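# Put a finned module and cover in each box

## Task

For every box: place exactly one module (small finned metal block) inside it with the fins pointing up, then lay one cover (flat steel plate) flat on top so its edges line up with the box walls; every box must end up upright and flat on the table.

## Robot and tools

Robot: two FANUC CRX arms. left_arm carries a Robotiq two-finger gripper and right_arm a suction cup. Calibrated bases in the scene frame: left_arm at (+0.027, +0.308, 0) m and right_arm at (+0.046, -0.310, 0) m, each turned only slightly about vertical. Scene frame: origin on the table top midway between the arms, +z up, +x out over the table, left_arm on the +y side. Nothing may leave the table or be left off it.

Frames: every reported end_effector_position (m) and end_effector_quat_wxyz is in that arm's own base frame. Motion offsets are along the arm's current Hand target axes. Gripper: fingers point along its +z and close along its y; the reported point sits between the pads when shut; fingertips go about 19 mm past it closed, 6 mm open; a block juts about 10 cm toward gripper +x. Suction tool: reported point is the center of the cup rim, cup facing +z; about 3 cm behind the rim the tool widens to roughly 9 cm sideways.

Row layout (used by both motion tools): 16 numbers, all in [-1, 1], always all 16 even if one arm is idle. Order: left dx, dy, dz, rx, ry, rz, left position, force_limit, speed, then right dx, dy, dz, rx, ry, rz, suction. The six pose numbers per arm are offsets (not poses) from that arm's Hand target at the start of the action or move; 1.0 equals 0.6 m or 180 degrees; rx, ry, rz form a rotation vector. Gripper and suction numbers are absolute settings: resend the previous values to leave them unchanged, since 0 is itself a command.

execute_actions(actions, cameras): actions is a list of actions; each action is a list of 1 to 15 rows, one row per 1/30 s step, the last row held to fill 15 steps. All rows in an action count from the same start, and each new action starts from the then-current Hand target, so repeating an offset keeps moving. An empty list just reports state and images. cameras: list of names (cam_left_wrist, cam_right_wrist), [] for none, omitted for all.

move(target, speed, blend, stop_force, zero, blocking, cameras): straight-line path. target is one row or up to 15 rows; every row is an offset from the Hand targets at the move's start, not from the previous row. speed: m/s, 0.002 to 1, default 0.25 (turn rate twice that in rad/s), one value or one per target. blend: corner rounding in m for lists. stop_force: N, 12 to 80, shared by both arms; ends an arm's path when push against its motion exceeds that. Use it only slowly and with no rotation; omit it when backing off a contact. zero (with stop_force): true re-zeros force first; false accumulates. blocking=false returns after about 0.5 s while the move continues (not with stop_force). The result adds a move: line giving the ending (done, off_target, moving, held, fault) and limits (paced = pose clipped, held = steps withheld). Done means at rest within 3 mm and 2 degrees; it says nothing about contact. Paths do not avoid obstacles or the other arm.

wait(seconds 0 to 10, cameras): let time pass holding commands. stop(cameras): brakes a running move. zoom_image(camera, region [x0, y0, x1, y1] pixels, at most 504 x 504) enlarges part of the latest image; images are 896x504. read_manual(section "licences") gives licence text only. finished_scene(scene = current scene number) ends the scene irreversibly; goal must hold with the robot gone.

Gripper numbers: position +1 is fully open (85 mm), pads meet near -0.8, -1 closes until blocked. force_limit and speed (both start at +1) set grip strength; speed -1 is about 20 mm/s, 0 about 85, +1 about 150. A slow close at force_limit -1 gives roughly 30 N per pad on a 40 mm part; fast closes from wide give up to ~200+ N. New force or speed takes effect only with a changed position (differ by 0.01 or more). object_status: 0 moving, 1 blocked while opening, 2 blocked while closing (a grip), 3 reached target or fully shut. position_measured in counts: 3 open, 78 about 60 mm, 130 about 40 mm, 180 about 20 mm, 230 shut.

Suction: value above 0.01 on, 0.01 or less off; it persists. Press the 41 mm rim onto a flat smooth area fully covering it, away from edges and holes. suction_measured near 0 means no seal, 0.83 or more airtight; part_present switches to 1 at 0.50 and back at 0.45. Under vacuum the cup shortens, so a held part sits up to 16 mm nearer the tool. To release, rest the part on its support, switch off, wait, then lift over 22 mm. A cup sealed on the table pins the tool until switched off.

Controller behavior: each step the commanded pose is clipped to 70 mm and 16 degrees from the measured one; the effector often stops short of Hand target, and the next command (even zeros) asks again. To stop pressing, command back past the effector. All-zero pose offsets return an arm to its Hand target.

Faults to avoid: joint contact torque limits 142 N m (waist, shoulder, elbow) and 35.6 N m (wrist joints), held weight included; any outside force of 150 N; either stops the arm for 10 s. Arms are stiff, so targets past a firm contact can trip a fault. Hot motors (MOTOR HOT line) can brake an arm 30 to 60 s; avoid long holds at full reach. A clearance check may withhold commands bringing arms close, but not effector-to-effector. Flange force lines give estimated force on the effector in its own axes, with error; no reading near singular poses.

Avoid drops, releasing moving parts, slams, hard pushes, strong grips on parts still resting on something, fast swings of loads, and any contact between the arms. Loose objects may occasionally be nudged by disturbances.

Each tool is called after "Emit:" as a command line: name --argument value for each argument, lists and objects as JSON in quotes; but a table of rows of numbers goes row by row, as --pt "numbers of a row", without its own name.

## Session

Emit:
execute_actions --actions '[]'

Scene clock: 0.00 s.
left_arm: end_effector_position=(+0.2559, -0.0921, +0.3543) position_measured=3 object_status=3 end_effector_quat_wxyz=(-0.518, -0.498, +0.665, -0.203) | right_arm: end_effector_position=(+0.4641, -0.1343, +0.2245) suction_measured=0.00 part_present=0 end_effector_quat_wxyz=(-0.241, +0.594, +0.734, +0.226)
Joint positions: left_arm=[0.629 0.008 -0.41 0.464 -2.249 0.728] | right_arm=[-0.388 0.377 0.286 -0.589 -1.813 -1.019]
Joint velocities: within noise
Flange force (N): no reading
Hand target: left_arm +0.2559, -0.0921, +0.3543; -0.518, -0.498, +0.665, -0.203 | right_arm +0.4641, -0.1343, +0.2245; -0.241, +0.594, +0.734, +0.226
camera_calibration:
cam_left_wrist: T_world_to_cam=[[-0.877355, 0.400897, 0.263683, 0.17501], [0.0930038, 0.681175, -0.726189, 0.317018], [-0.470742, -0.612603, -0.634917, 0.41616], [0, 0, 0, 1]] pos_world=[0.319966, -0.0311652, 0.448295]
cam_right_wrist: T_world_to_cam=[[-0.977748, -0.207898, -0.0280468, 0.440602], [-0.112618, 0.40738, 0.906288, -0.0699622], [-0.17699, 0.889281, -0.421728, 0.368955], [0, 0, 0, 1]] pos_world=[0.48822, -0.208003, 0.231362]

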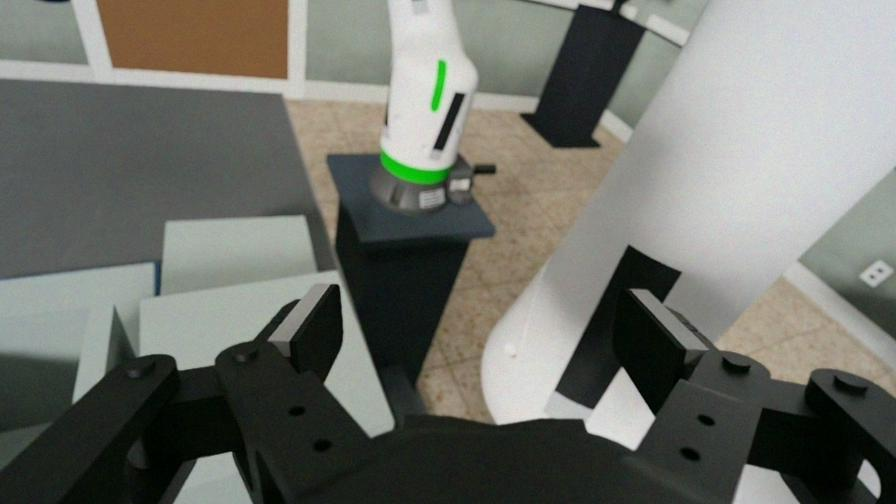

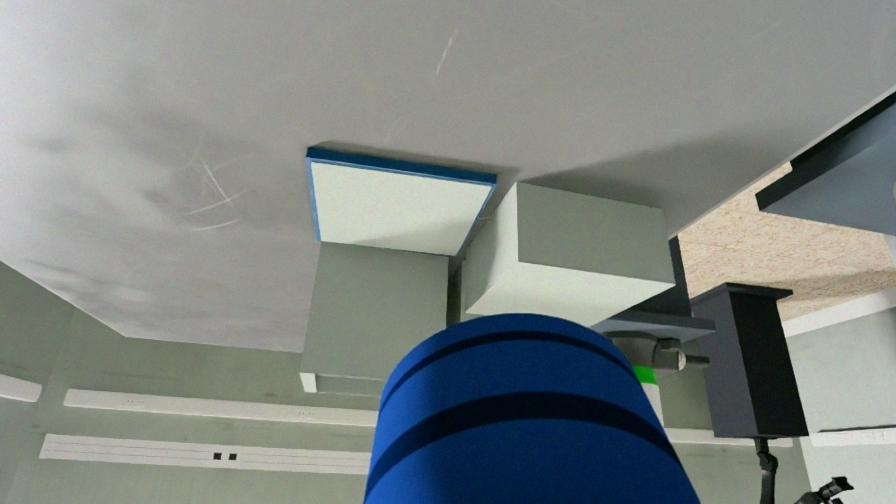

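Emit:
move --pt "0 0 0 0 0 0 1 1 1 0.1707 -0.2517 -0.0403 0.158 -0.169 -0.416 0" --pt "0.152 -0.121 0.0767 -0.146 -0.372 0.358 1 1 1 0.1707 -0.2517 -0.0403 0.158 -0.169 -0.416 0" --speed 0.3

Scene clock: 8.77 s.
left_arm: end_effector_position=(+0.2998, -0.2002, +0.4000) position_measured=3 object_status=3 end_effector_quat_wxyz=(+0.000, +0.000, +1.000, +0.000) | right_arm: end_effector_position=(+0.2998, -0.1003, +0.3002) suction_measured=0.00 part_present=0 end_effector_quat_wxyz=(+0.001, -0.001, +1.000, +0.000)
Joint positions: left_arm=[-0.22 -0.184 0.11 -0.001 -1.865 0.22] | right_arm=[0.101 -0.353 -0.294 0.001 -1.628 -0.1]
Joint velocities: within noise
Flange force (N): left_arm=[1.1 -0.3 -0.8] | right_arm=[-0.6 0.4 3.4]
Hand target: left_arm +0.2998, -0.2002, +0.4000; +0.000, +0.000, +1.000, +0.000 | right_arm +0.2998, -0.1003, +0.3002; +0.001, -0.001, +1.000, +0.000
Off the commanded pose: left_arm 0.000 m, 0 deg | right_arm 0.000 m, 0 deg.
move: done
camera_calibration:
cam_left_wrist: T_world_to_cam=[[-0.0245238, 0.999643, -0.0105999, 0.218711], [0.952896, 0.0265807, 0.30213, -0.380543], [0.302304, -0.00269127, -0.953208, 0.417326], [0, 0, 0, 1]] pos_world=[0.241822, -0.207395, 0.51509]
cam_right_wrist: T_world_to_cam=[[0.0019824, -0.999719, 0.023628, -0.0995127], [-0.895009, 0.0087654, 0.445963, 0.161817], [-0.446044, -0.0220313, -0.89474, 0.47278], [0, 0, 0, 1]] pos_world=[0.355906, -0.0904872, 0.353202]

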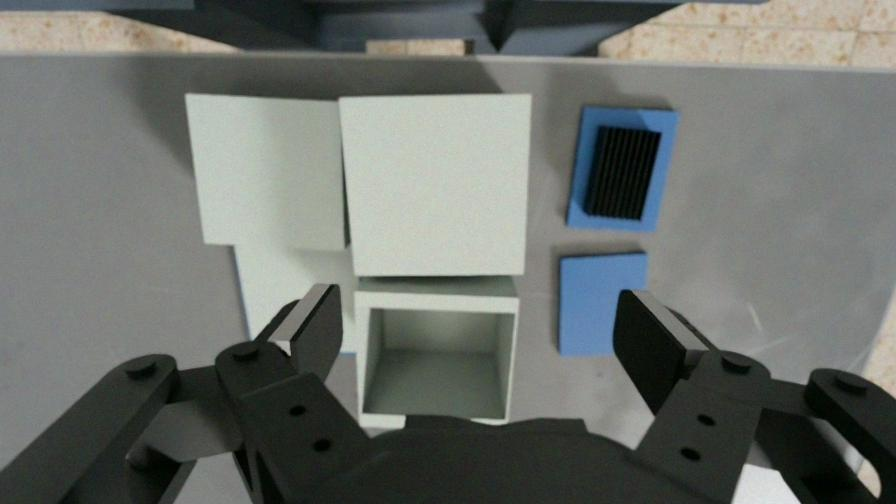

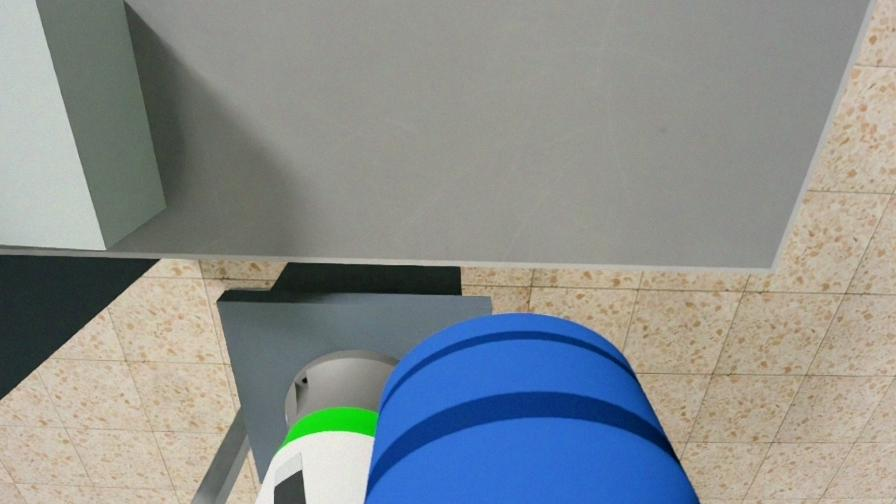

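Emit:
zoom_image --camera "cam_left_wrist" --region '[540, 90, 700, 250]'

Emit:
zoom_image --camera "cam_left_wrist" --region '[320, 250, 560, 450]'

Emit:
zoom_image --camera "cam_left_wrist" --region '[170, 80, 550, 370]'

Scaled by 3.150 from the camera's 896x504 image, which has a finer 1280x720 frame.

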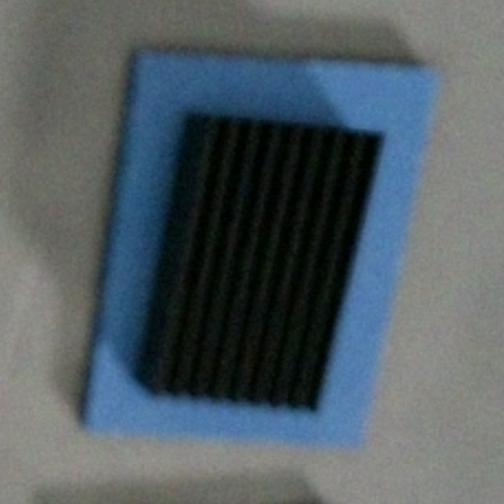

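Scaled by 2.100 from the camera's 896x504 image, which has a finer 1280x720 frame.

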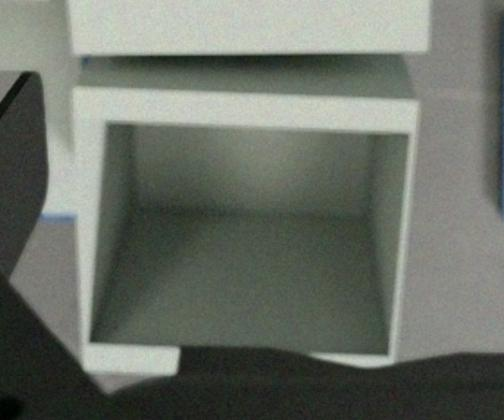

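Scaled by 1.326 from the camera's 896x504 image, which has a finer 1280x720 frame.

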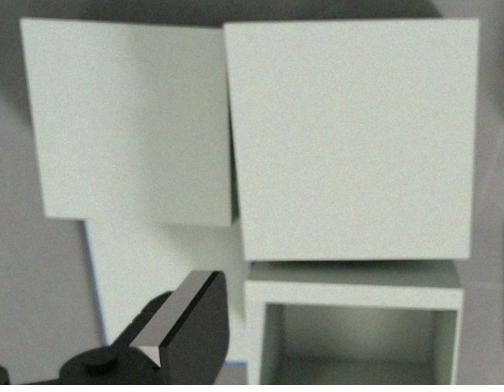

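Emit:
move --target '[0.002,0.2887,0.5,0,0,0.0233,1,1,1,0,0,0,0,0,0,0]' --speed 0.25 --cameras '["cam_left_wrist"]'

Emit:
zoom_image --camera "cam_left_wrist" --region '[300, 60, 640, 400]'

Scene clock: 18.53 s.
left_arm: end_effector_position=(+0.2984, -0.0267, +0.1002) position_measured=3 object_status=3 end_effector_quat_wxyz=(+0.000, +0.037, +0.999, +0.000) | right_arm: end_effector_position=(+0.2998, -0.1003, +0.3002) suction_measured=0.00 part_present=0 end_effector_quat_wxyz=(+0.001, -0.001, +1.000, +0.000)
Joint positions: left_arm=[0.358 -0.318 -0.703 -0.001 -1.186 -0.431] | right_arm=[0.101 -0.353 -0.294 0.001 -1.628 -0.1]
Joint velocities: within noise
Flange force (N): left_arm=[-1.4 -2.2 -1.0] | right_arm=[-0.5 0.4 3.5]
Hand target: left_arm +0.2985, -0.0267, +0.1002; +0.000, +0.037, +0.999, +0.000 | right_arm +0.2998, -0.1003, +0.3002; +0.001, -0.001, +1.000, +0.000
Off the commanded pose: left_arm 0.000 m, 0 deg | right_arm 0.000 m, 0 deg.
move: done
camera_calibration:
cam_left_wrist: T_world_to_cam=[[0.0488222, 0.998752, -0.0105704, 0.0202078], [0.95225, -0.0433504, 0.302225, -0.294908], [0.30139, -0.024821, -0.953178, 0.132135], [0, 0, 0, 1]] pos_world=[0.240015, -0.0296872, 0.21529]
Images, in order (width x height): cam_left_wrist 896x504.

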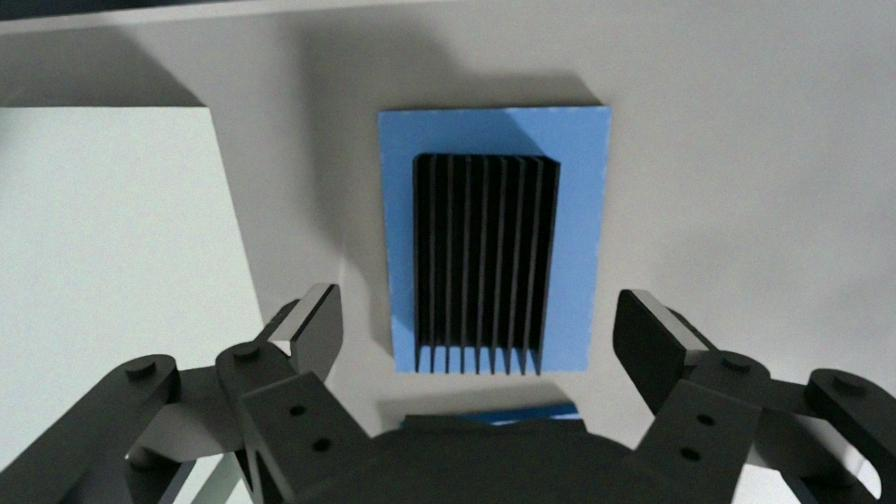

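Scaled by 1.482 from the camera's 896x504 image, which has a finer 1280x720 frame.

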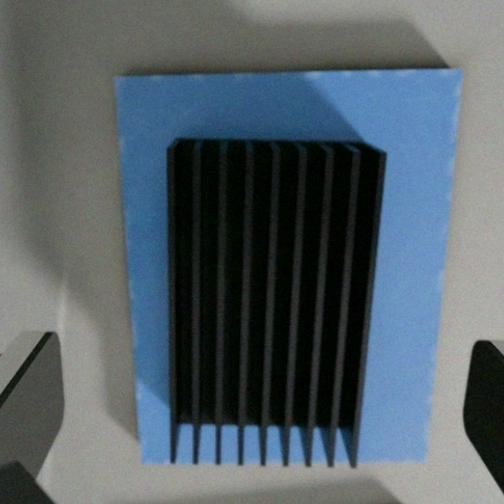

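Emit:
move --pt "0.0058 0.0062 0.02 0 0.0444 -0.0028 1 -0.8 -1 0 0 0 0 0 0 0" --pt "0.0058 0.0062 0.0937 0 0.0444 -0.0028 1 -0.8 -1 0 0 0 0 0 0 0" --speed '[0.08,0.04]' --cameras '["cam_left_wrist"]'

Scene clock: 23.13 s.
left_arm: end_effector_position=(+0.2952, -0.0227, +0.0440) position_measured=3 object_status=3 end_effector_quat_wxyz=(-0.070, +0.032, +0.997, +0.003) | right_arm: end_effector_position=(+0.2998, -0.1003, +0.3002) suction_measured=0.00 part_present=0 end_effector_quat_wxyz=(+0.001, -0.001, +1.000, +0.000)
Joint positions: left_arm=[0.315 -0.106 -0.678 -0.059 -1.129 -0.351] | right_arm=[0.101 -0.353 -0.294 0.001 -1.628 -0.1]
Joint velocities: within noise
Flange force (N): left_arm=[0.4 -1.5 -1.9] | right_arm=[-0.9 0.2 3.6]
Hand target: left_arm +0.2952, -0.0227, +0.0440; -0.070, +0.032, +0.997, +0.003 | right_arm +0.2998, -0.1003, +0.3002; +0.001, -0.001, +1.000, +0.000
Off the commanded pose: left_arm 0.000 m, 0 deg | right_arm 0.000 m, 0 deg.
move: done
camera_calibration:
cam_left_wrist: T_world_to_cam=[[0.0386934, 0.99923, -0.00643927, 0.0185026], [0.985295, -0.037079, 0.166787, -0.278271], [0.16642, -0.0127981, -0.985972, 0.121201], [0, 0, 0, 1]] pos_world=[0.253293, -0.0272552, 0.166032]
Images, in order (width x height): cam_left_wrist 896x504.

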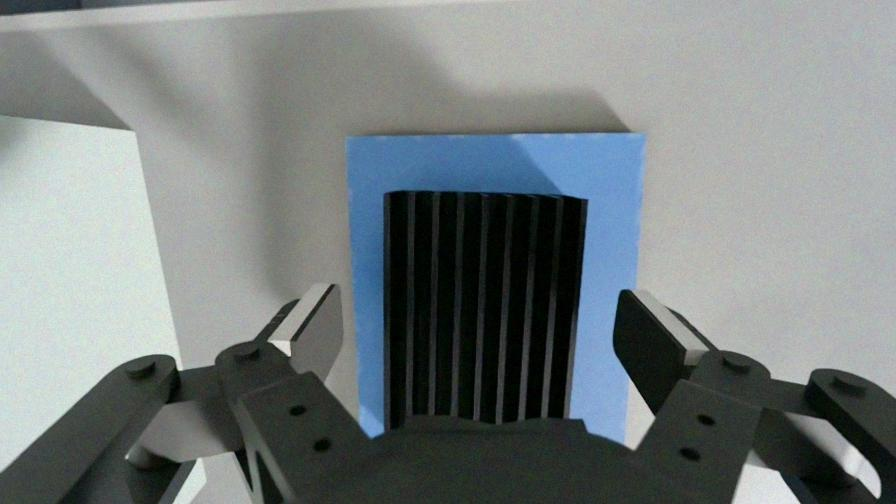

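Emit:
execute_actions --actions '[[[0,0,0,0,0,0,-1,-0.8,-1,0,0,0,0,0,0,0]],[[0,0,0,0,0,0,-1,-0.8,-1,0,0,0,0,0,0,0]],[[0,0,0,0,0,0,-1,-0.8,-1,0,0,0,0,0,0,0]],[[0,0,0,0,0,0,-1,-0.8,-1,0,0,0,0,0,0,0]]]' --cameras '[]'

Emit:
move --pt "0.0023 0 -0.0165 0 0 0 -1 -0.8 -1 0 0 0 0 0 0 0" --pt "0.0463 0 -0.330 0 0 0 -1 -0.8 -1 0 0 0 0 0 0 0" --speed '[0.02,0.15]' --cameras '["cam_left_wrist"]'

Scene clock: 26.77 s.
left_arm: end_effector_position=(+0.2952, -0.0227, +0.0440) position_measured=79 object_status=2 end_effector_quat_wxyz=(-0.070, +0.032, +0.997, +0.003) | right_arm: end_effector_position=(+0.2998, -0.1003, +0.3002) suction_measured=0.00 part_present=0 end_effector_quat_wxyz=(+0.001, -0.001, +1.000, +0.000)
Joint positions: left_arm=[0.315 -0.106 -0.678 -0.059 -1.129 -0.351] | right_arm=[0.101 -0.353 -0.294 0.001 -1.628 -0.1]
Joint velocities: within noise
Flange force (N): left_arm=[2.9 -0.1 -20.3] | right_arm=[-0.7 0.1 3.3]
Flange force at the end of the 1st action (N): left_arm=[-1.2 -2.2 -1.7] | right_arm=[-0.6 0.3 3.9]
Flange force at the end of the 2nd action (N): left_arm=[-1.4 -2.2 -1.7] | right_arm=[-1.0 0.2 3.4]
Flange force at the end of the 3rd action (N): left_arm=[-1.1 -0.7 -11.8] | right_arm=[-0.4 0.4 3.6]
Hand target: left_arm +0.2952, -0.0227, +0.0440; -0.070, +0.032, +0.997, +0.003 | right_arm +0.2998, -0.1003, +0.3002; +0.001, -0.001, +1.000, +0.000
Off the commanded pose: left_arm 0.000 m, 0 deg | right_arm 0.000 m, 0 deg.
Step readings (end_effector_position of left_arm | right_arm; steps 1 to 15: 1st action; 16 to 30: 2nd action; 31 to 45: 3rd action; 46 to 60: 4th action):
0: (+0.2952, -0.0227, +0.0440) | (+0.2998, -0.1003, +0.3002)
1: (+0.2952, -0.0227, +0.0440) | (+0.2998, -0.1003, +0.3002)
2: (+0.2952, -0.0227, +0.0440) | (+0.2998, -0.1003, +0.3002)
4: (+0.2952, -0.0227, +0.0440) | (+0.2998, -0.1003, +0.3002)
8: (+0.2952, -0.0227, +0.0440) | (+0.2998, -0.1003, +0.3002)
15: (+0.2952, -0.0227, +0.0440) | (+0.2998, -0.1003, +0.3002)
16: (+0.2952, -0.0227, +0.0440) | (+0.2998, -0.1003, +0.3002)
17: (+0.2952, -0.0227, +0.0440) | (+0.2998, -0.1003, +0.3002)
19: (+0.2952, -0.0227, +0.0440) | (+0.2998, -0.1003, +0.3002)
23: (+0.2952, -0.0227, +0.0440) | (+0.2998, -0.1003, +0.3002)
30: (+0.2952, -0.0227, +0.0440) | (+0.2998, -0.1003, +0.3002)
31: (+0.2952, -0.0227, +0.0440) | (+0.2998, -0.1003, +0.3002)
32: (+0.2952, -0.0227, +0.0440) | (+0.2998, -0.1003, +0.3002)
34: (+0.2952, -0.0227, +0.0440) | (+0.2998, -0.1003, +0.3002)
38: (+0.2952, -0.0227, +0.0440) | (+0.2998, -0.1003, +0.3002)
45: (+0.2952, -0.0227, +0.0440) | (+0.2998, -0.1003, +0.3002)
46: (+0.2952, -0.0227, +0.0440) | (+0.2998, -0.1003, +0.3002)
47: (+0.2952, -0.0227, +0.0440) | (+0.2998, -0.1003, +0.3002)
49: (+0.2952, -0.0227, +0.0440) | (+0.2998, -0.1003, +0.3002)
53: (+0.2952, -0.0227, +0.0440) | (+0.2998, -0.1003, +0.3002)
60: (+0.2952, -0.0227, +0.0440) | (+0.2998, -0.1003, +0.3002)
No camera images: "cameras" was empty.

Scene clock: 29.07 s.
left_arm: end_effector_position=(+0.2954, -0.0230, +0.2439) position_measured=79 object_status=2 end_effector_quat_wxyz=(-0.070, +0.032, +0.997, +0.003) | right_arm: end_effector_position=(+0.2998, -0.1003, +0.3002) suction_measured=0.00 part_present=0 end_effector_quat_wxyz=(+0.001, -0.001, +1.000, +0.000)
Joint positions: left_arm=[0.314 -0.285 -0.327 -0.053 -1.658 -0.38] | right_arm=[0.101 -0.353 -0.294 0.001 -1.628 -0.1]
Joint velocities: within noise
Flange force (N): left_arm=[-2.5 -2.8 -0.5] | right_arm=[-1.0 0.1 3.6]
Hand target: left_arm +0.2954, -0.0230, +0.2439; -0.070, +0.032, +0.997, +0.003 | right_arm +0.2998, -0.1003, +0.3002; +0.001, -0.001, +1.000, +0.000
Off the commanded pose: left_arm 0.000 m, 0 deg | right_arm 0.000 m, 0 deg.
move: done
camera_calibration:
cam_left_wrist: T_world_to_cam=[[0.0386934, 0.99923, -0.00643927, 0.0201811], [0.985295, -0.037079, 0.166787, -0.311807], [0.16642, -0.0127981, -0.985972, 0.31816], [0, 0, 0, 1]] pos_world=[0.253493, -0.0276552, 0.365832]
Images, in order (width x height): cam_left_wrist 896x504.

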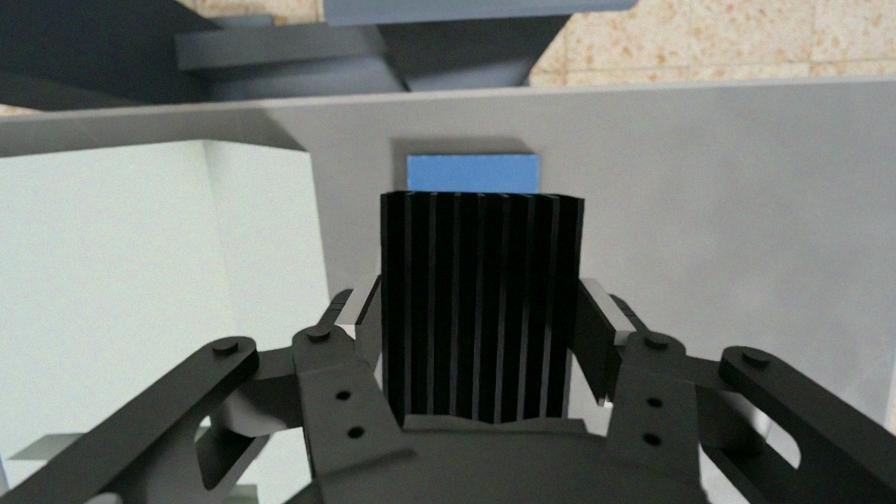

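Emit:
move --target '[-0.3329,-0.3007,-0.0643,-0.109,0,0.776,-1,-0.8,-1,0,0,0,0,0,0,0]' --speed 0.3 --cameras '["cam_left_wrist"]'

Emit:
zoom_image --camera "cam_left_wrist" --region '[230, 0, 734, 504]'

Scene clock: 37.63 s.
left_arm: end_effector_position=(+0.4864, -0.2162, +0.2540) position_measured=79 object_status=2 end_effector_quat_wxyz=(-0.022, +0.951, +0.302, +0.066) | right_arm: end_effector_position=(+0.2998, -0.1003, +0.3002) suction_measured=0.00 part_present=0 end_effector_quat_wxyz=(+0.001, -0.001, +1.000, +0.000)
Joint positions: left_arm=[-0.237 0.161 0.132 -0.107 -1.451 -2.282] | right_arm=[0.101 -0.353 -0.294 0.001 -1.628 -0.1]
Joint velocities: within noise
Flange force (N): left_arm=[-1.3 1.4 0.4] | right_arm=[-1.0 -0.1 3.4]
Hand target: left_arm +0.4865, -0.2162, +0.2540; -0.022, +0.951, +0.302, +0.066 | right_arm +0.2998, -0.1003, +0.3002; +0.001, -0.001, +1.000, +0.000
Off the commanded pose: left_arm 0.000 m, 0 deg | right_arm 0.000 m, 0 deg.
move: done
camera_calibration:
cam_left_wrist: T_world_to_cam=[[0.598028, -0.801418, -0.00954728, -0.454789], [-0.789246, -0.590934, 0.166997, 0.234462], [-0.139476, -0.0923336, -0.985911, 0.425423], [0, 0, 0, 1]] pos_world=[0.516361, -0.186644, 0.375933]
Images, in order (width x height): cam_left_wrist 896x504.

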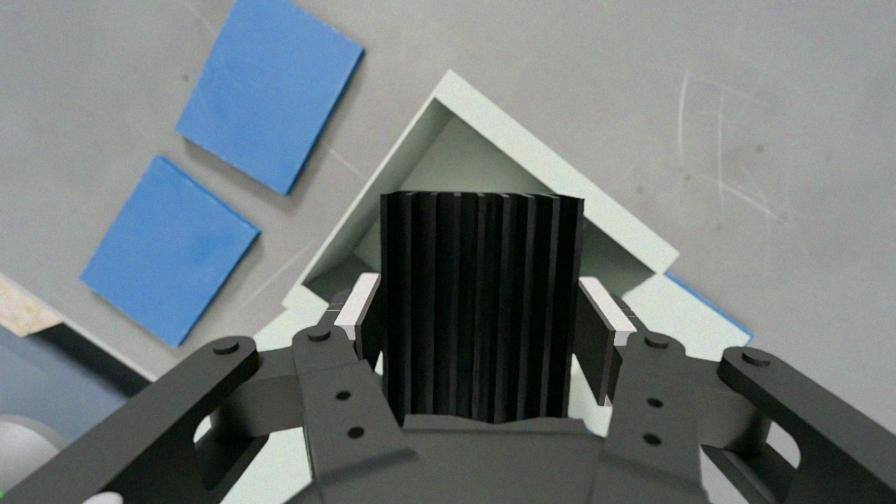

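Scaled by 1.000.

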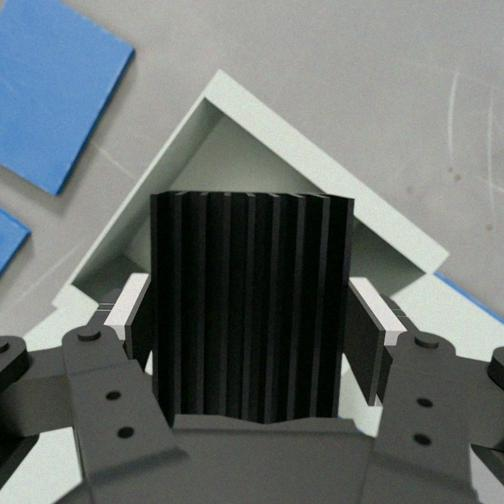

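Emit:
move --target '[-0.011,0.0057,0.081,0,0,0,-1,-0.8,-1,0,0,0,0,0,0,0]' --speed 0.1 --cameras '["cam_left_wrist"]'

Emit:
zoom_image --camera "cam_left_wrist" --region '[230, 0, 734, 504]'

Scene clock: 45.03 s.
left_arm: end_effector_position=(+0.4886, -0.2188, +0.2050) position_measured=79 object_status=2 end_effector_quat_wxyz=(-0.022, +0.951, +0.302, +0.066) | right_arm: end_effector_position=(+0.2998, -0.1003, +0.3002) suction_measured=0.00 part_present=0 end_effector_quat_wxyz=(+0.001, -0.001, +1.000, +0.000)
Joint positions: left_arm=[-0.241 0.183 0.043 -0.109 -1.342 -2.266] | right_arm=[0.101 -0.353 -0.294 0.001 -1.628 -0.1]
Joint velocities: within noise
Flange force (N): left_arm=[0.0 2.0 0.9] | right_arm=[-0.6 0.3 3.4]
Hand target: left_arm +0.4886, -0.2188, +0.2049; -0.022, +0.951, +0.302, +0.066 | right_arm +0.2998, -0.1003, +0.3002; +0.001, -0.001, +1.000, +0.000
Off the commanded pose: left_arm 0.000 m, 0 deg | right_arm 0.000 m, 0 deg.
move: done
camera_calibration:
cam_left_wrist: T_world_to_cam=[[0.598028, -0.801418, -0.00954728, -0.458516], [-0.789246, -0.590934, 0.166997, 0.242825], [-0.139476, -0.0923336, -0.985911, 0.377176], [0, 0, 0, 1]] pos_world=[0.518461, -0.189144, 0.326933]
Images, in order (width x height): cam_left_wrist 896x504.

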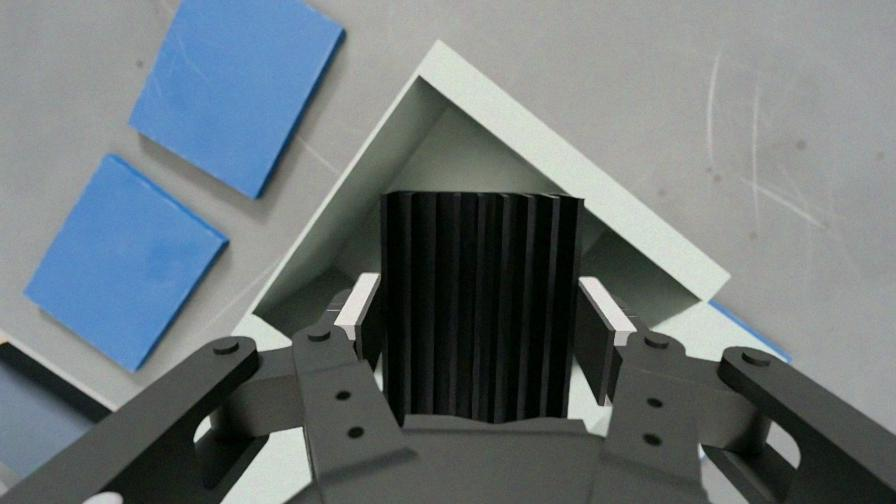

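Scaled by 1.000.

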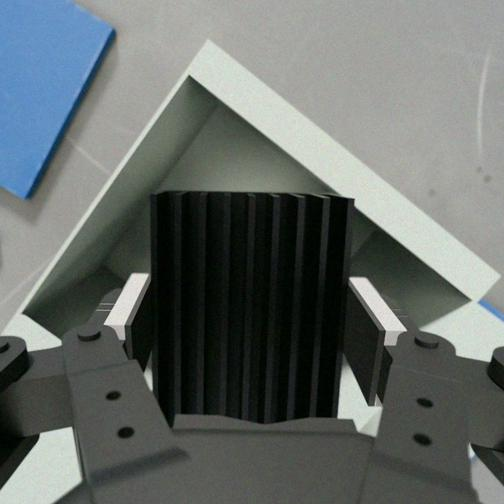

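Emit:
move --pt "-0.0359 0.0005 0.256 0 0 0 -1 -0.8 -1 0 0 0 0 0 0 0" --speed 0.02 --stop_force 12 --cameras '["cam_left_wrist"]'

Emit:
move --target '[-0.005,0,0.035,0,0,0,-1,-0.8,-1,0,0,0,0,0,0,0]' --speed 0.004 --stop_force 12 --cameras '["cam_left_wrist"]'

Scene clock: 56.27 s.
left_arm: end_effector_position=(+0.4887, -0.2188, +0.0498) position_measured=79 object_status=2 end_effector_quat_wxyz=(-0.022, +0.951, +0.302, +0.066) | right_arm: end_effector_position=(+0.2998, -0.1003, +0.3002) suction_measured=0.00 part_present=0 end_effector_quat_wxyz=(+0.001, -0.001, +1.000, +0.000)
Joint positions: left_arm=[-0.241 0.313 -0.174 -0.127 -0.996 -2.221] | right_arm=[0.101 -0.353 -0.294 0.001 -1.628 -0.1]
Joint velocities: within noise
Flange force (N): left_arm=[-0.4 1.1 0.7] | right_arm=[-0.7 0.3 3.4]
Hand target: left_arm +0.4887, -0.2188, +0.0498; -0.022, +0.951, +0.302, +0.066 | right_arm +0.2998, -0.1003, +0.3002; +0.001, -0.001, +1.000, +0.000
Off the commanded pose: left_arm 0.000 m, 0 deg | right_arm 0.000 m, 0 deg.
move: done
camera_calibration:
cam_left_wrist: T_world_to_cam=[[0.598026, -0.80142, -0.00954685, -0.460116], [-0.789247, -0.590932, 0.166997, 0.268885], [-0.139476, -0.0923336, -0.985911, 0.224289], [0, 0, 0, 1]] pos_world=[0.518661, -0.189144, 0.171833]
Images, in order (width x height): cam_left_wrist 896x504.

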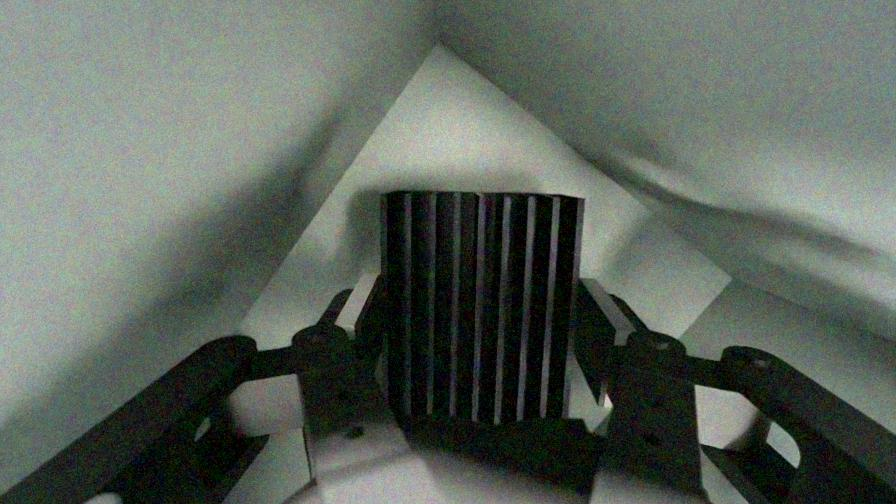

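Scene clock: 59.37 s.
left_arm: end_effector_position=(+0.4888, -0.2188, +0.0400) position_measured=79 object_status=2 end_effector_quat_wxyz=(-0.022, +0.951, +0.302, +0.067) | right_arm: end_effector_position=(+0.2998, -0.1003, +0.3002) suction_measured=0.00 part_present=0 end_effector_quat_wxyz=(+0.001, -0.001, +1.000, +0.000)
Joint positions: left_arm=[-0.241 0.326 -0.183 -0.129 -0.975 -2.217] | right_arm=[0.101 -0.353 -0.294 0.001 -1.628 -0.1]
Joint velocities: within noise
Flange force (N): left_arm=[-0.9 -4.6 -19.7] | right_arm=[-0.5 0.4 3.5]
Hand target: left_arm +0.4888, -0.2188, +0.0400; -0.022, +0.951, +0.302, +0.067 (not the last commanded pose) | right_arm +0.2998, -0.1003, +0.3002; +0.001, -0.001, +1.000, +0.000
Off the commanded pose: left_arm 0.011 m, 0 deg | right_arm 0.000 m, 0 deg.
move: contact (left_arm)
camera_calibration:
cam_left_wrist: T_world_to_cam=[[0.598074, -0.801387, -0.00923371, -0.46028], [-0.78928, -0.59096, 0.166744, 0.270575], [-0.139084, -0.0924376, -0.985957, 0.21441], [0, 0, 0, 1]] pos_world=[0.518662, -0.189144, 0.162032]
Images, in order (width x height): cam_left_wrist 896x504.

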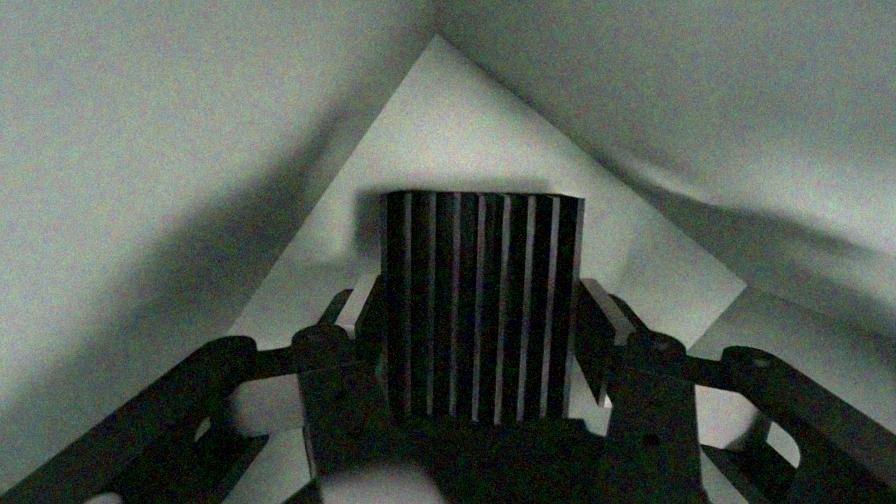

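Emit:
execute_actions --actions '[[[0,0,0,0,0,0,0.6,-0.8,-1,0,0,0,0,0,0,0]],[[0,0,0,0,0,0,0.6,-0.8,-1,0,0,0,0,0,0,0]]]' --cameras '["cam_left_wrist"]'

Scene clock: 61.37 s.
left_arm: end_effector_position=(+0.4888, -0.2188, +0.0400) position_measured=53 object_status=3 end_effector_quat_wxyz=(-0.022, +0.951, +0.302, +0.067) | right_arm: end_effector_position=(+0.2998, -0.1003, +0.3002) suction_measured=0.00 part_present=0 end_effector_quat_wxyz=(+0.001, -0.001, +1.000, +0.000)
Joint positions: left_arm=[-0.241 0.326 -0.183 -0.129 -0.975 -2.217] | right_arm=[0.101 -0.353 -0.294 0.001 -1.628 -0.1]
Joint velocities: within noise
Flange force (N): left_arm=[-0.6 -2.3 -19.9] | right_arm=[-0.3 0.4 3.7]
Flange force at the end of the 1st action (N): left_arm=[-0.5 -1.5 -19.5] | right_arm=[-0.6 0.2 3.5]
Hand target: left_arm +0.4888, -0.2188, +0.0400; -0.022, +0.951, +0.302, +0.067 | right_arm +0.2998, -0.1003, +0.3002; +0.001, -0.001, +1.000, +0.000
Off the commanded pose: left_arm 0.000 m, 0 deg | right_arm 0.000 m, 0 deg.
Step readings (end_effector_position of left_arm | right_arm; steps 1 to 15: 1st action; 16 to 30: 2nd action):
0: (+0.4888, -0.2188, +0.0400) | (+0.2998, -0.1003, +0.3002)
1: (+0.4888, -0.2188, +0.0400) | (+0.2998, -0.1003, +0.3002)
2: (+0.4888, -0.2188, +0.0400) | (+0.2998, -0.1003, +0.3002)
4: (+0.4888, -0.2188, +0.0400) | (+0.2998, -0.1003, +0.3002)
8: (+0.4888, -0.2188, +0.0400) | (+0.2998, -0.1003, +0.3002)
15: (+0.4888, -0.2188, +0.0400) | (+0.2998, -0.1003, +0.3002)
16: (+0.4888, -0.2188, +0.0400) | (+0.2998, -0.1003, +0.3002)
17: (+0.4888, -0.2188, +0.0400) | (+0.2998, -0.1003, +0.3002)
19: (+0.4888, -0.2188, +0.0400) | (+0.2998, -0.1003, +0.3002)
23: (+0.4888, -0.2188, +0.0400) | (+0.2998, -0.1003, +0.3002)
30: (+0.4888, -0.2188, +0.0400) | (+0.2998, -0.1003, +0.3002)
camera_calibration:
cam_left_wrist: T_world_to_cam=[[0.598066, -0.801393, -0.00929252, -0.460267], [-0.789269, -0.590953, 0.166822, 0.270558], [-0.139181, -0.0924364, -0.985943, 0.214459], [0, 0, 0, 1]] pos_world=[0.518662, -0.189144, 0.162033]
Images, in order (width x height): cam_left_wrist 896x504.

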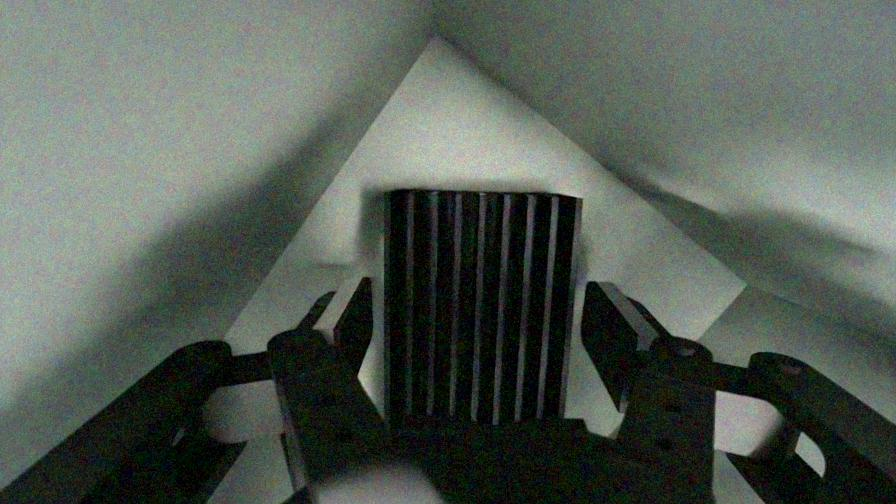

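Emit:
move --pt "0.0509 -0.0007 -0.3634 0 0 0 0.6 -0.8 -1 0 0 0 0 0 0 0" --pt "0.1282 -0.6447 -0.4187 0.0665 -0.001 -0.4735 0.6 -0.8 -1 0 0 0 0 0 0 0" --speed '[0.06,0.3]' --cameras '["cam_left_wrist"]'

Scene clock: 69.87 s.
left_arm: end_effector_position=(+0.2993, +0.1205, +0.3000) position_measured=53 object_status=3 end_effector_quat_wxyz=(-0.061, +0.489, +0.870, +0.033) | right_arm: end_effector_position=(+0.2998, -0.1003, +0.3002) suction_measured=0.00 part_present=0 end_effector_quat_wxyz=(+0.001, -0.001, +1.000, +0.000)
Joint positions: left_arm=[0.652 -0.303 -0.184 -0.139 -1.675 -1.692] | right_arm=[0.101 -0.353 -0.294 0.001 -1.628 -0.1]
Joint velocities: within noise
Flange force (N): left_arm=[-3.4 1.6 -1.9] | right_arm=[-0.5 0.2 3.8]
Hand target: left_arm +0.2993, +0.1205, +0.3000; -0.061, +0.489, +0.870, +0.033 | right_arm +0.2998, -0.1003, +0.3002; +0.001, -0.001, +1.000, +0.000
Off the commanded pose: left_arm 0.000 m, 0 deg | right_arm 0.000 m, 0 deg.
move: done
camera_calibration:
cam_left_wrist: T_world_to_cam=[[0.840569, 0.541622, -0.00941806, -0.306989], [0.535268, -0.827785, 0.168105, -0.0901534], [0.0832534, -0.146345, -0.985724, 0.415605], [0, 0, 0, 1]] pos_world=[0.271701, 0.152466, 0.421936]
Images, in order (width x height): cam_left_wrist 896x504.

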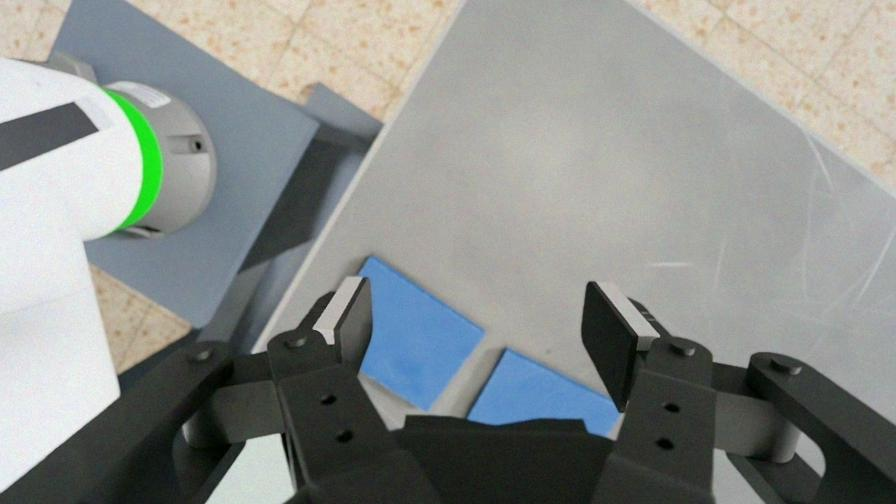

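Emit:
move --target '[0,0,0,0,0,0,0.6,-0.8,-1,-0.248,0.4633,0.1217,0.0399,-0.1852,-0.0019,0]' --speed 0.25 --cameras '["cam_right_wrist"]'

Scene clock: 73.80 s.
left_arm: end_effector_position=(+0.2993, +0.1205, +0.3000) position_measured=53 object_status=3 end_effector_quat_wxyz=(-0.061, +0.489, +0.870, +0.033) | right_arm: end_effector_position=(+0.4484, +0.1778, +0.2273) suction_measured=0.00 part_present=0 end_effector_quat_wxyz=(+0.287, -0.004, +0.956, -0.062)
Joint positions: left_arm=[0.652 -0.303 -0.184 -0.139 -1.675 -1.692] | right_arm=[0.927 -0.198 -0.652 0.673 -0.957 -1.273]
Joint velocities: within noise
Flange force (N): left_arm=[-2.4 0.3 -1.6] | right_arm=[2.2 1.1 3.5]
Hand target: left_arm +0.2993, +0.1205, +0.3000; -0.061, +0.489, +0.870, +0.033 | right_arm +0.4484, +0.1778, +0.2273; +0.287, -0.003, +0.956, -0.062
Off the commanded pose: left_arm 0.000 m, 0 deg | right_arm 0.000 m, 0 deg.
move: done
camera_calibration:
cam_right_wrist: T_world_to_cam=[[-0.0408738, -0.989351, 0.139691, 0.170918], [-0.992246, 0.0237683, -0.121996, 0.494959], [0.117376, -0.143594, -0.982651, 0.268985], [0, 0, 0, 1]] pos_world=[0.466535, 0.195958, 0.300825]
Images, in order (width x height): cam_right_wrist 896x504.

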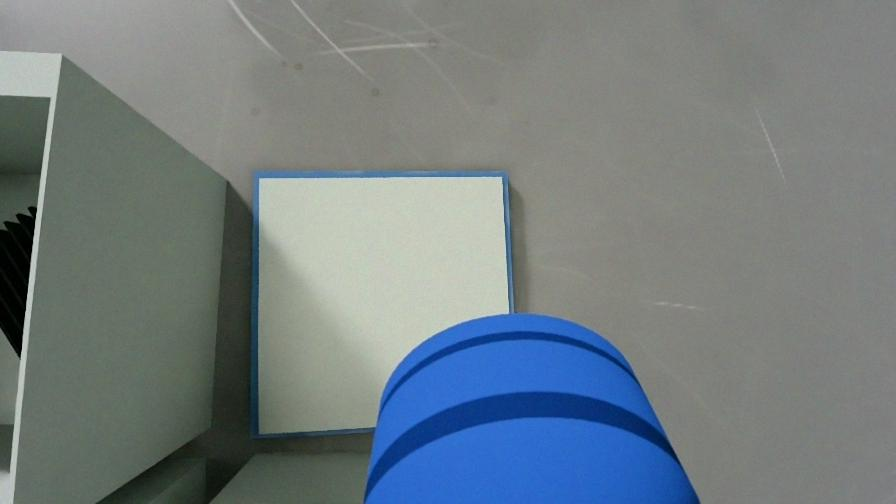

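Emit:
zoom_image --camera "cam_right_wrist" --region '[220, 150, 380, 250]'

Emit:
zoom_image --camera "cam_right_wrist" --region '[400, 150, 560, 250]'

Emit:
zoom_image --camera "cam_right_wrist" --region '[210, 380, 370, 480]'

Scaled by 3.150 from the camera's 896x504 image, which has a finer 1280x720 frame.

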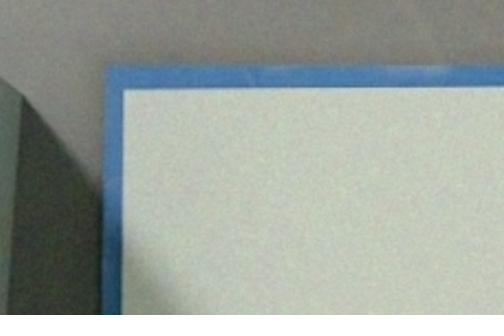

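Scaled by 3.150 from the camera's 896x504 image, which has a finer 1280x720 frame.

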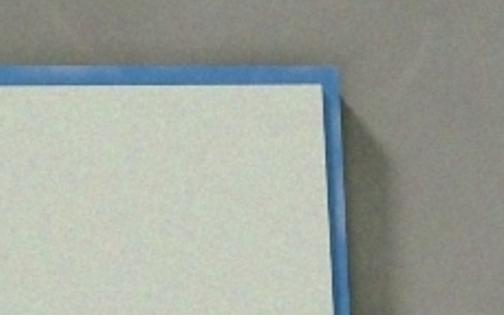

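Scaled by 3.150 from the camera's 896x504 image, which has a finer 1280x720 frame.

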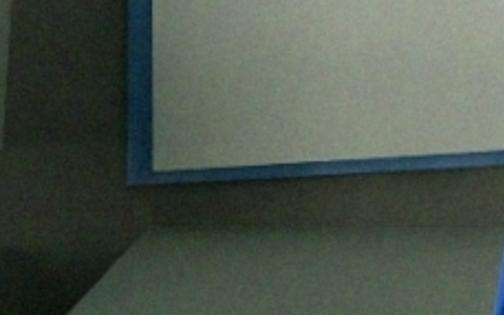

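Emit:
move --target '[0,0,0,0,0,0,0.6,-0.8,-1,-0.137,0.2825,-0.22,0,0,0,0]' --speed 0.2 --cameras '["cam_right_wrist"]'

Emit:
zoom_image --camera "cam_right_wrist" --region '[220, 150, 380, 250]'

Emit:
zoom_image --camera "cam_right_wrist" --region '[400, 150, 560, 250]'

Emit:
zoom_image --camera "cam_right_wrist" --region '[210, 380, 370, 480]'

Scene clock: 79.07 s.
left_arm: end_effector_position=(+0.2993, +0.1205, +0.3000) position_measured=53 object_status=3 end_effector_quat_wxyz=(-0.061, +0.489, +0.870, +0.033) | right_arm: end_effector_position=(+0.4493, +0.3648, +0.3613) suction_measured=0.00 part_present=0 end_effector_quat_wxyz=(+0.287, -0.003, +0.956, -0.062)
Joint positions: left_arm=[0.652 -0.303 -0.184 -0.139 -1.675 -1.692] | right_arm=[1.167 0.107 -0.034 0.601 -1.345 -1.273]
Joint velocities: within noise
Flange force (N): left_arm=[-2.1 0.6 -1.1] | right_arm=[4.2 -0.9 4.6]
Hand target: left_arm +0.2993, +0.1205, +0.3000; -0.061, +0.489, +0.870, +0.033 | right_arm +0.4493, +0.3648, +0.3613; +0.287, -0.003, +0.956, -0.062
Off the commanded pose: left_arm 0.000 m, 0 deg | right_arm 0.000 m, 0 deg.
move: done
camera_calibration:
cam_right_wrist: T_world_to_cam=[[-0.0408873, -0.989351, 0.139686, 0.337267], [-0.992234, 0.0237679, -0.122095, 0.50778], [0.117475, -0.143593, -0.98264, 0.427256], [0, 0, 0, 1]] pos_world=[0.467435, 0.382958, 0.434725]
Images, in order (width x height): cam_right_wrist 896x504.

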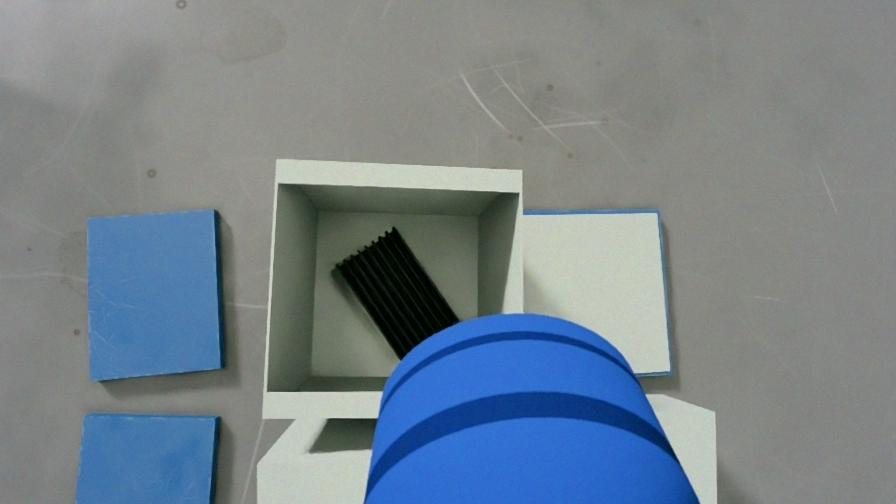

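Scaled by 3.150 from the camera's 896x504 image, which has a finer 1280x720 frame.

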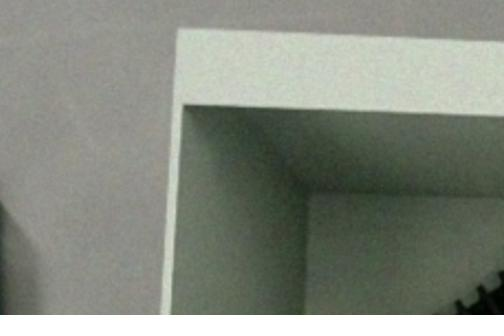

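Scaled by 3.150 from the camera's 896x504 image, which has a finer 1280x720 frame.

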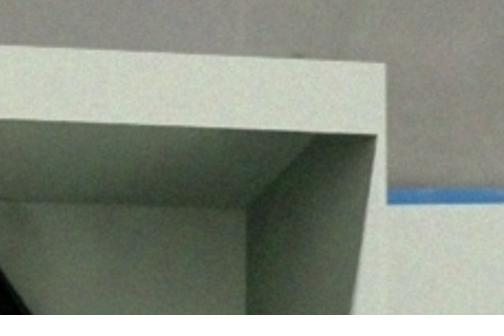

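Scaled by 3.150 from the camera's 896x504 image, which has a finer 1280x720 frame.

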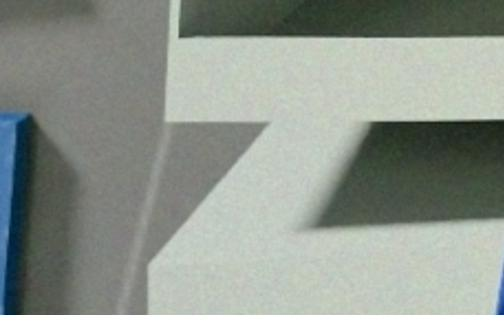

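Emit:
move --pt "0 0 0 0 0 0 0.6 -0.8 -1 0.0318 -0.2702 0.1415 -0.04 0.1852 0.0019 0" --pt "0 0 0 0 0 0 0.6 -0.8 -1 0.2147 -0.23 0.4175 -0.04 0.1852 0.0019 0" --speed 0.2 --cameras '["cam_right_wrist"]'

Scene clock: 86.00 s.
left_arm: end_effector_position=(+0.2993, +0.1205, +0.3000) position_measured=53 object_status=3 end_effector_quat_wxyz=(-0.061, +0.489, +0.870, +0.033) | right_arm: end_effector_position=(+0.4756, +0.1933, +0.1000) suction_measured=0.00 part_present=0 end_effector_quat_wxyz=(+0.001, -0.001, +1.000, +0.000)
Joint positions: left_arm=[0.652 -0.303 -0.184 -0.139 -1.675 -1.692] | right_arm=[0.643 0.267 -0.179 0.001 -1.123 -0.642]
Joint velocities: within noise
Flange force (N): left_arm=[-1.6 0.5 -1.6] | right_arm=[0.9 -0.3 3.8]
Hand target: left_arm +0.2993, +0.1205, +0.3000; -0.061, +0.489, +0.870, +0.033 | right_arm +0.4756, +0.1933, +0.0999; +0.001, -0.001, +1.000, +0.000
Off the commanded pose: left_arm 0.000 m, 0 deg | right_arm 0.000 m, 0 deg.
move: done
camera_calibration:
cam_right_wrist: T_world_to_cam=[[0.00202382, -0.999727, 0.0232699, 0.198421], [-0.895009, 0.00856859, 0.445965, 0.405907], [-0.446043, -0.0217294, -0.894748, 0.378476], [0, 0, 0, 1]] pos_world=[0.531706, 0.203113, 0.153002]
Images, in order (width x height): cam_right_wrist 896x504.

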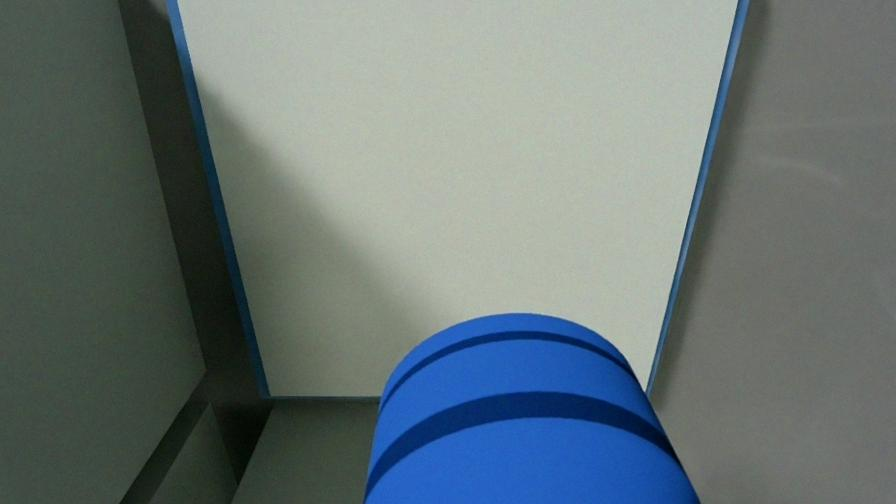

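Emit:
move --pt "0 0 0 0 0 0 0.6 -0.8 -1 0 0 0.13 0 0 0 1" --pt "0 0 0 0 0 0 0.6 -0.8 -1 0 0 0.195 0 0 0 1" --stop_force 12 --speed '[0.04,0.01]' --cameras '[]'

Emit:
move --pt "0 0 0 0 0 0 0.6 -0.8 -1 0 0 -0.02 0 0 0 1" --pt "0 0 0 0 0 0 0.6 -0.8 -1 0 0 -0.33 0 0 0 1" --speed '[0.03,0.12]' --cameras '[]'

Scene clock: 92.73 s.
left_arm: end_effector_position=(+0.2993, +0.1205, +0.3000) position_measured=53 object_status=3 end_effector_quat_wxyz=(-0.061, +0.489, +0.870, +0.033) | right_arm: end_effector_position=(+0.4758, +0.1934, -0.0054) suction_measured=1.00 part_present=1 end_effector_quat_wxyz=(+0.001, -0.001, +1.000, +0.000)
Joint positions: left_arm=[0.652 -0.303 -0.184 -0.139 -1.675 -1.692] | right_arm=[0.643 0.409 -0.275 0.001 -0.885 -0.642]
Joint velocities: within noise
Flange force (N): left_arm=[-2.0 -0.1 -1.0] | right_arm=[9.6 -2.0 -22.6]
Hand target: left_arm +0.2993, +0.1205, +0.3000; -0.061, +0.489, +0.870, +0.033 | right_arm +0.4758, +0.1934, -0.0054; +0.001, -0.001, +1.000, +0.000 (not the last commanded pose)
Off the commanded pose: left_arm 0.000 m, 0 deg | right_arm 0.012 m, 0 deg.
move: contact (right_arm); path passed 1 of 2 targets
No camera images: "cameras" was empty.

Scene clock: 95.20 s.
left_arm: end_effector_position=(+0.2993, +0.1205, +0.3000) position_measured=53 object_status=3 end_effector_quat_wxyz=(-0.061, +0.489, +0.870, +0.033) | right_arm: end_effector_position=(+0.4754, +0.1934, +0.1926) suction_measured=1.00 part_present=1 end_effector_quat_wxyz=(+0.001, -0.001, +1.000, +0.000)
Joint positions: left_arm=[0.652 -0.303 -0.184 -0.139 -1.675 -1.692] | right_arm=[0.643 0.191 -0.044 0.001 -1.334 -0.642]
Joint velocities: within noise
Flange force (N): left_arm=[-1.3 0.9 -1.9] | right_arm=[0.5 0.3 7.0]
Hand target: left_arm +0.2993, +0.1205, +0.3000; -0.061, +0.489, +0.870, +0.033 | right_arm +0.4754, +0.1934, +0.1926; +0.001, -0.001, +1.000, +0.000
Off the commanded pose: left_arm 0.000 m, 0 deg | right_arm 0.000 m, 0 deg.
move: done
No camera images: "cameras" was empty.


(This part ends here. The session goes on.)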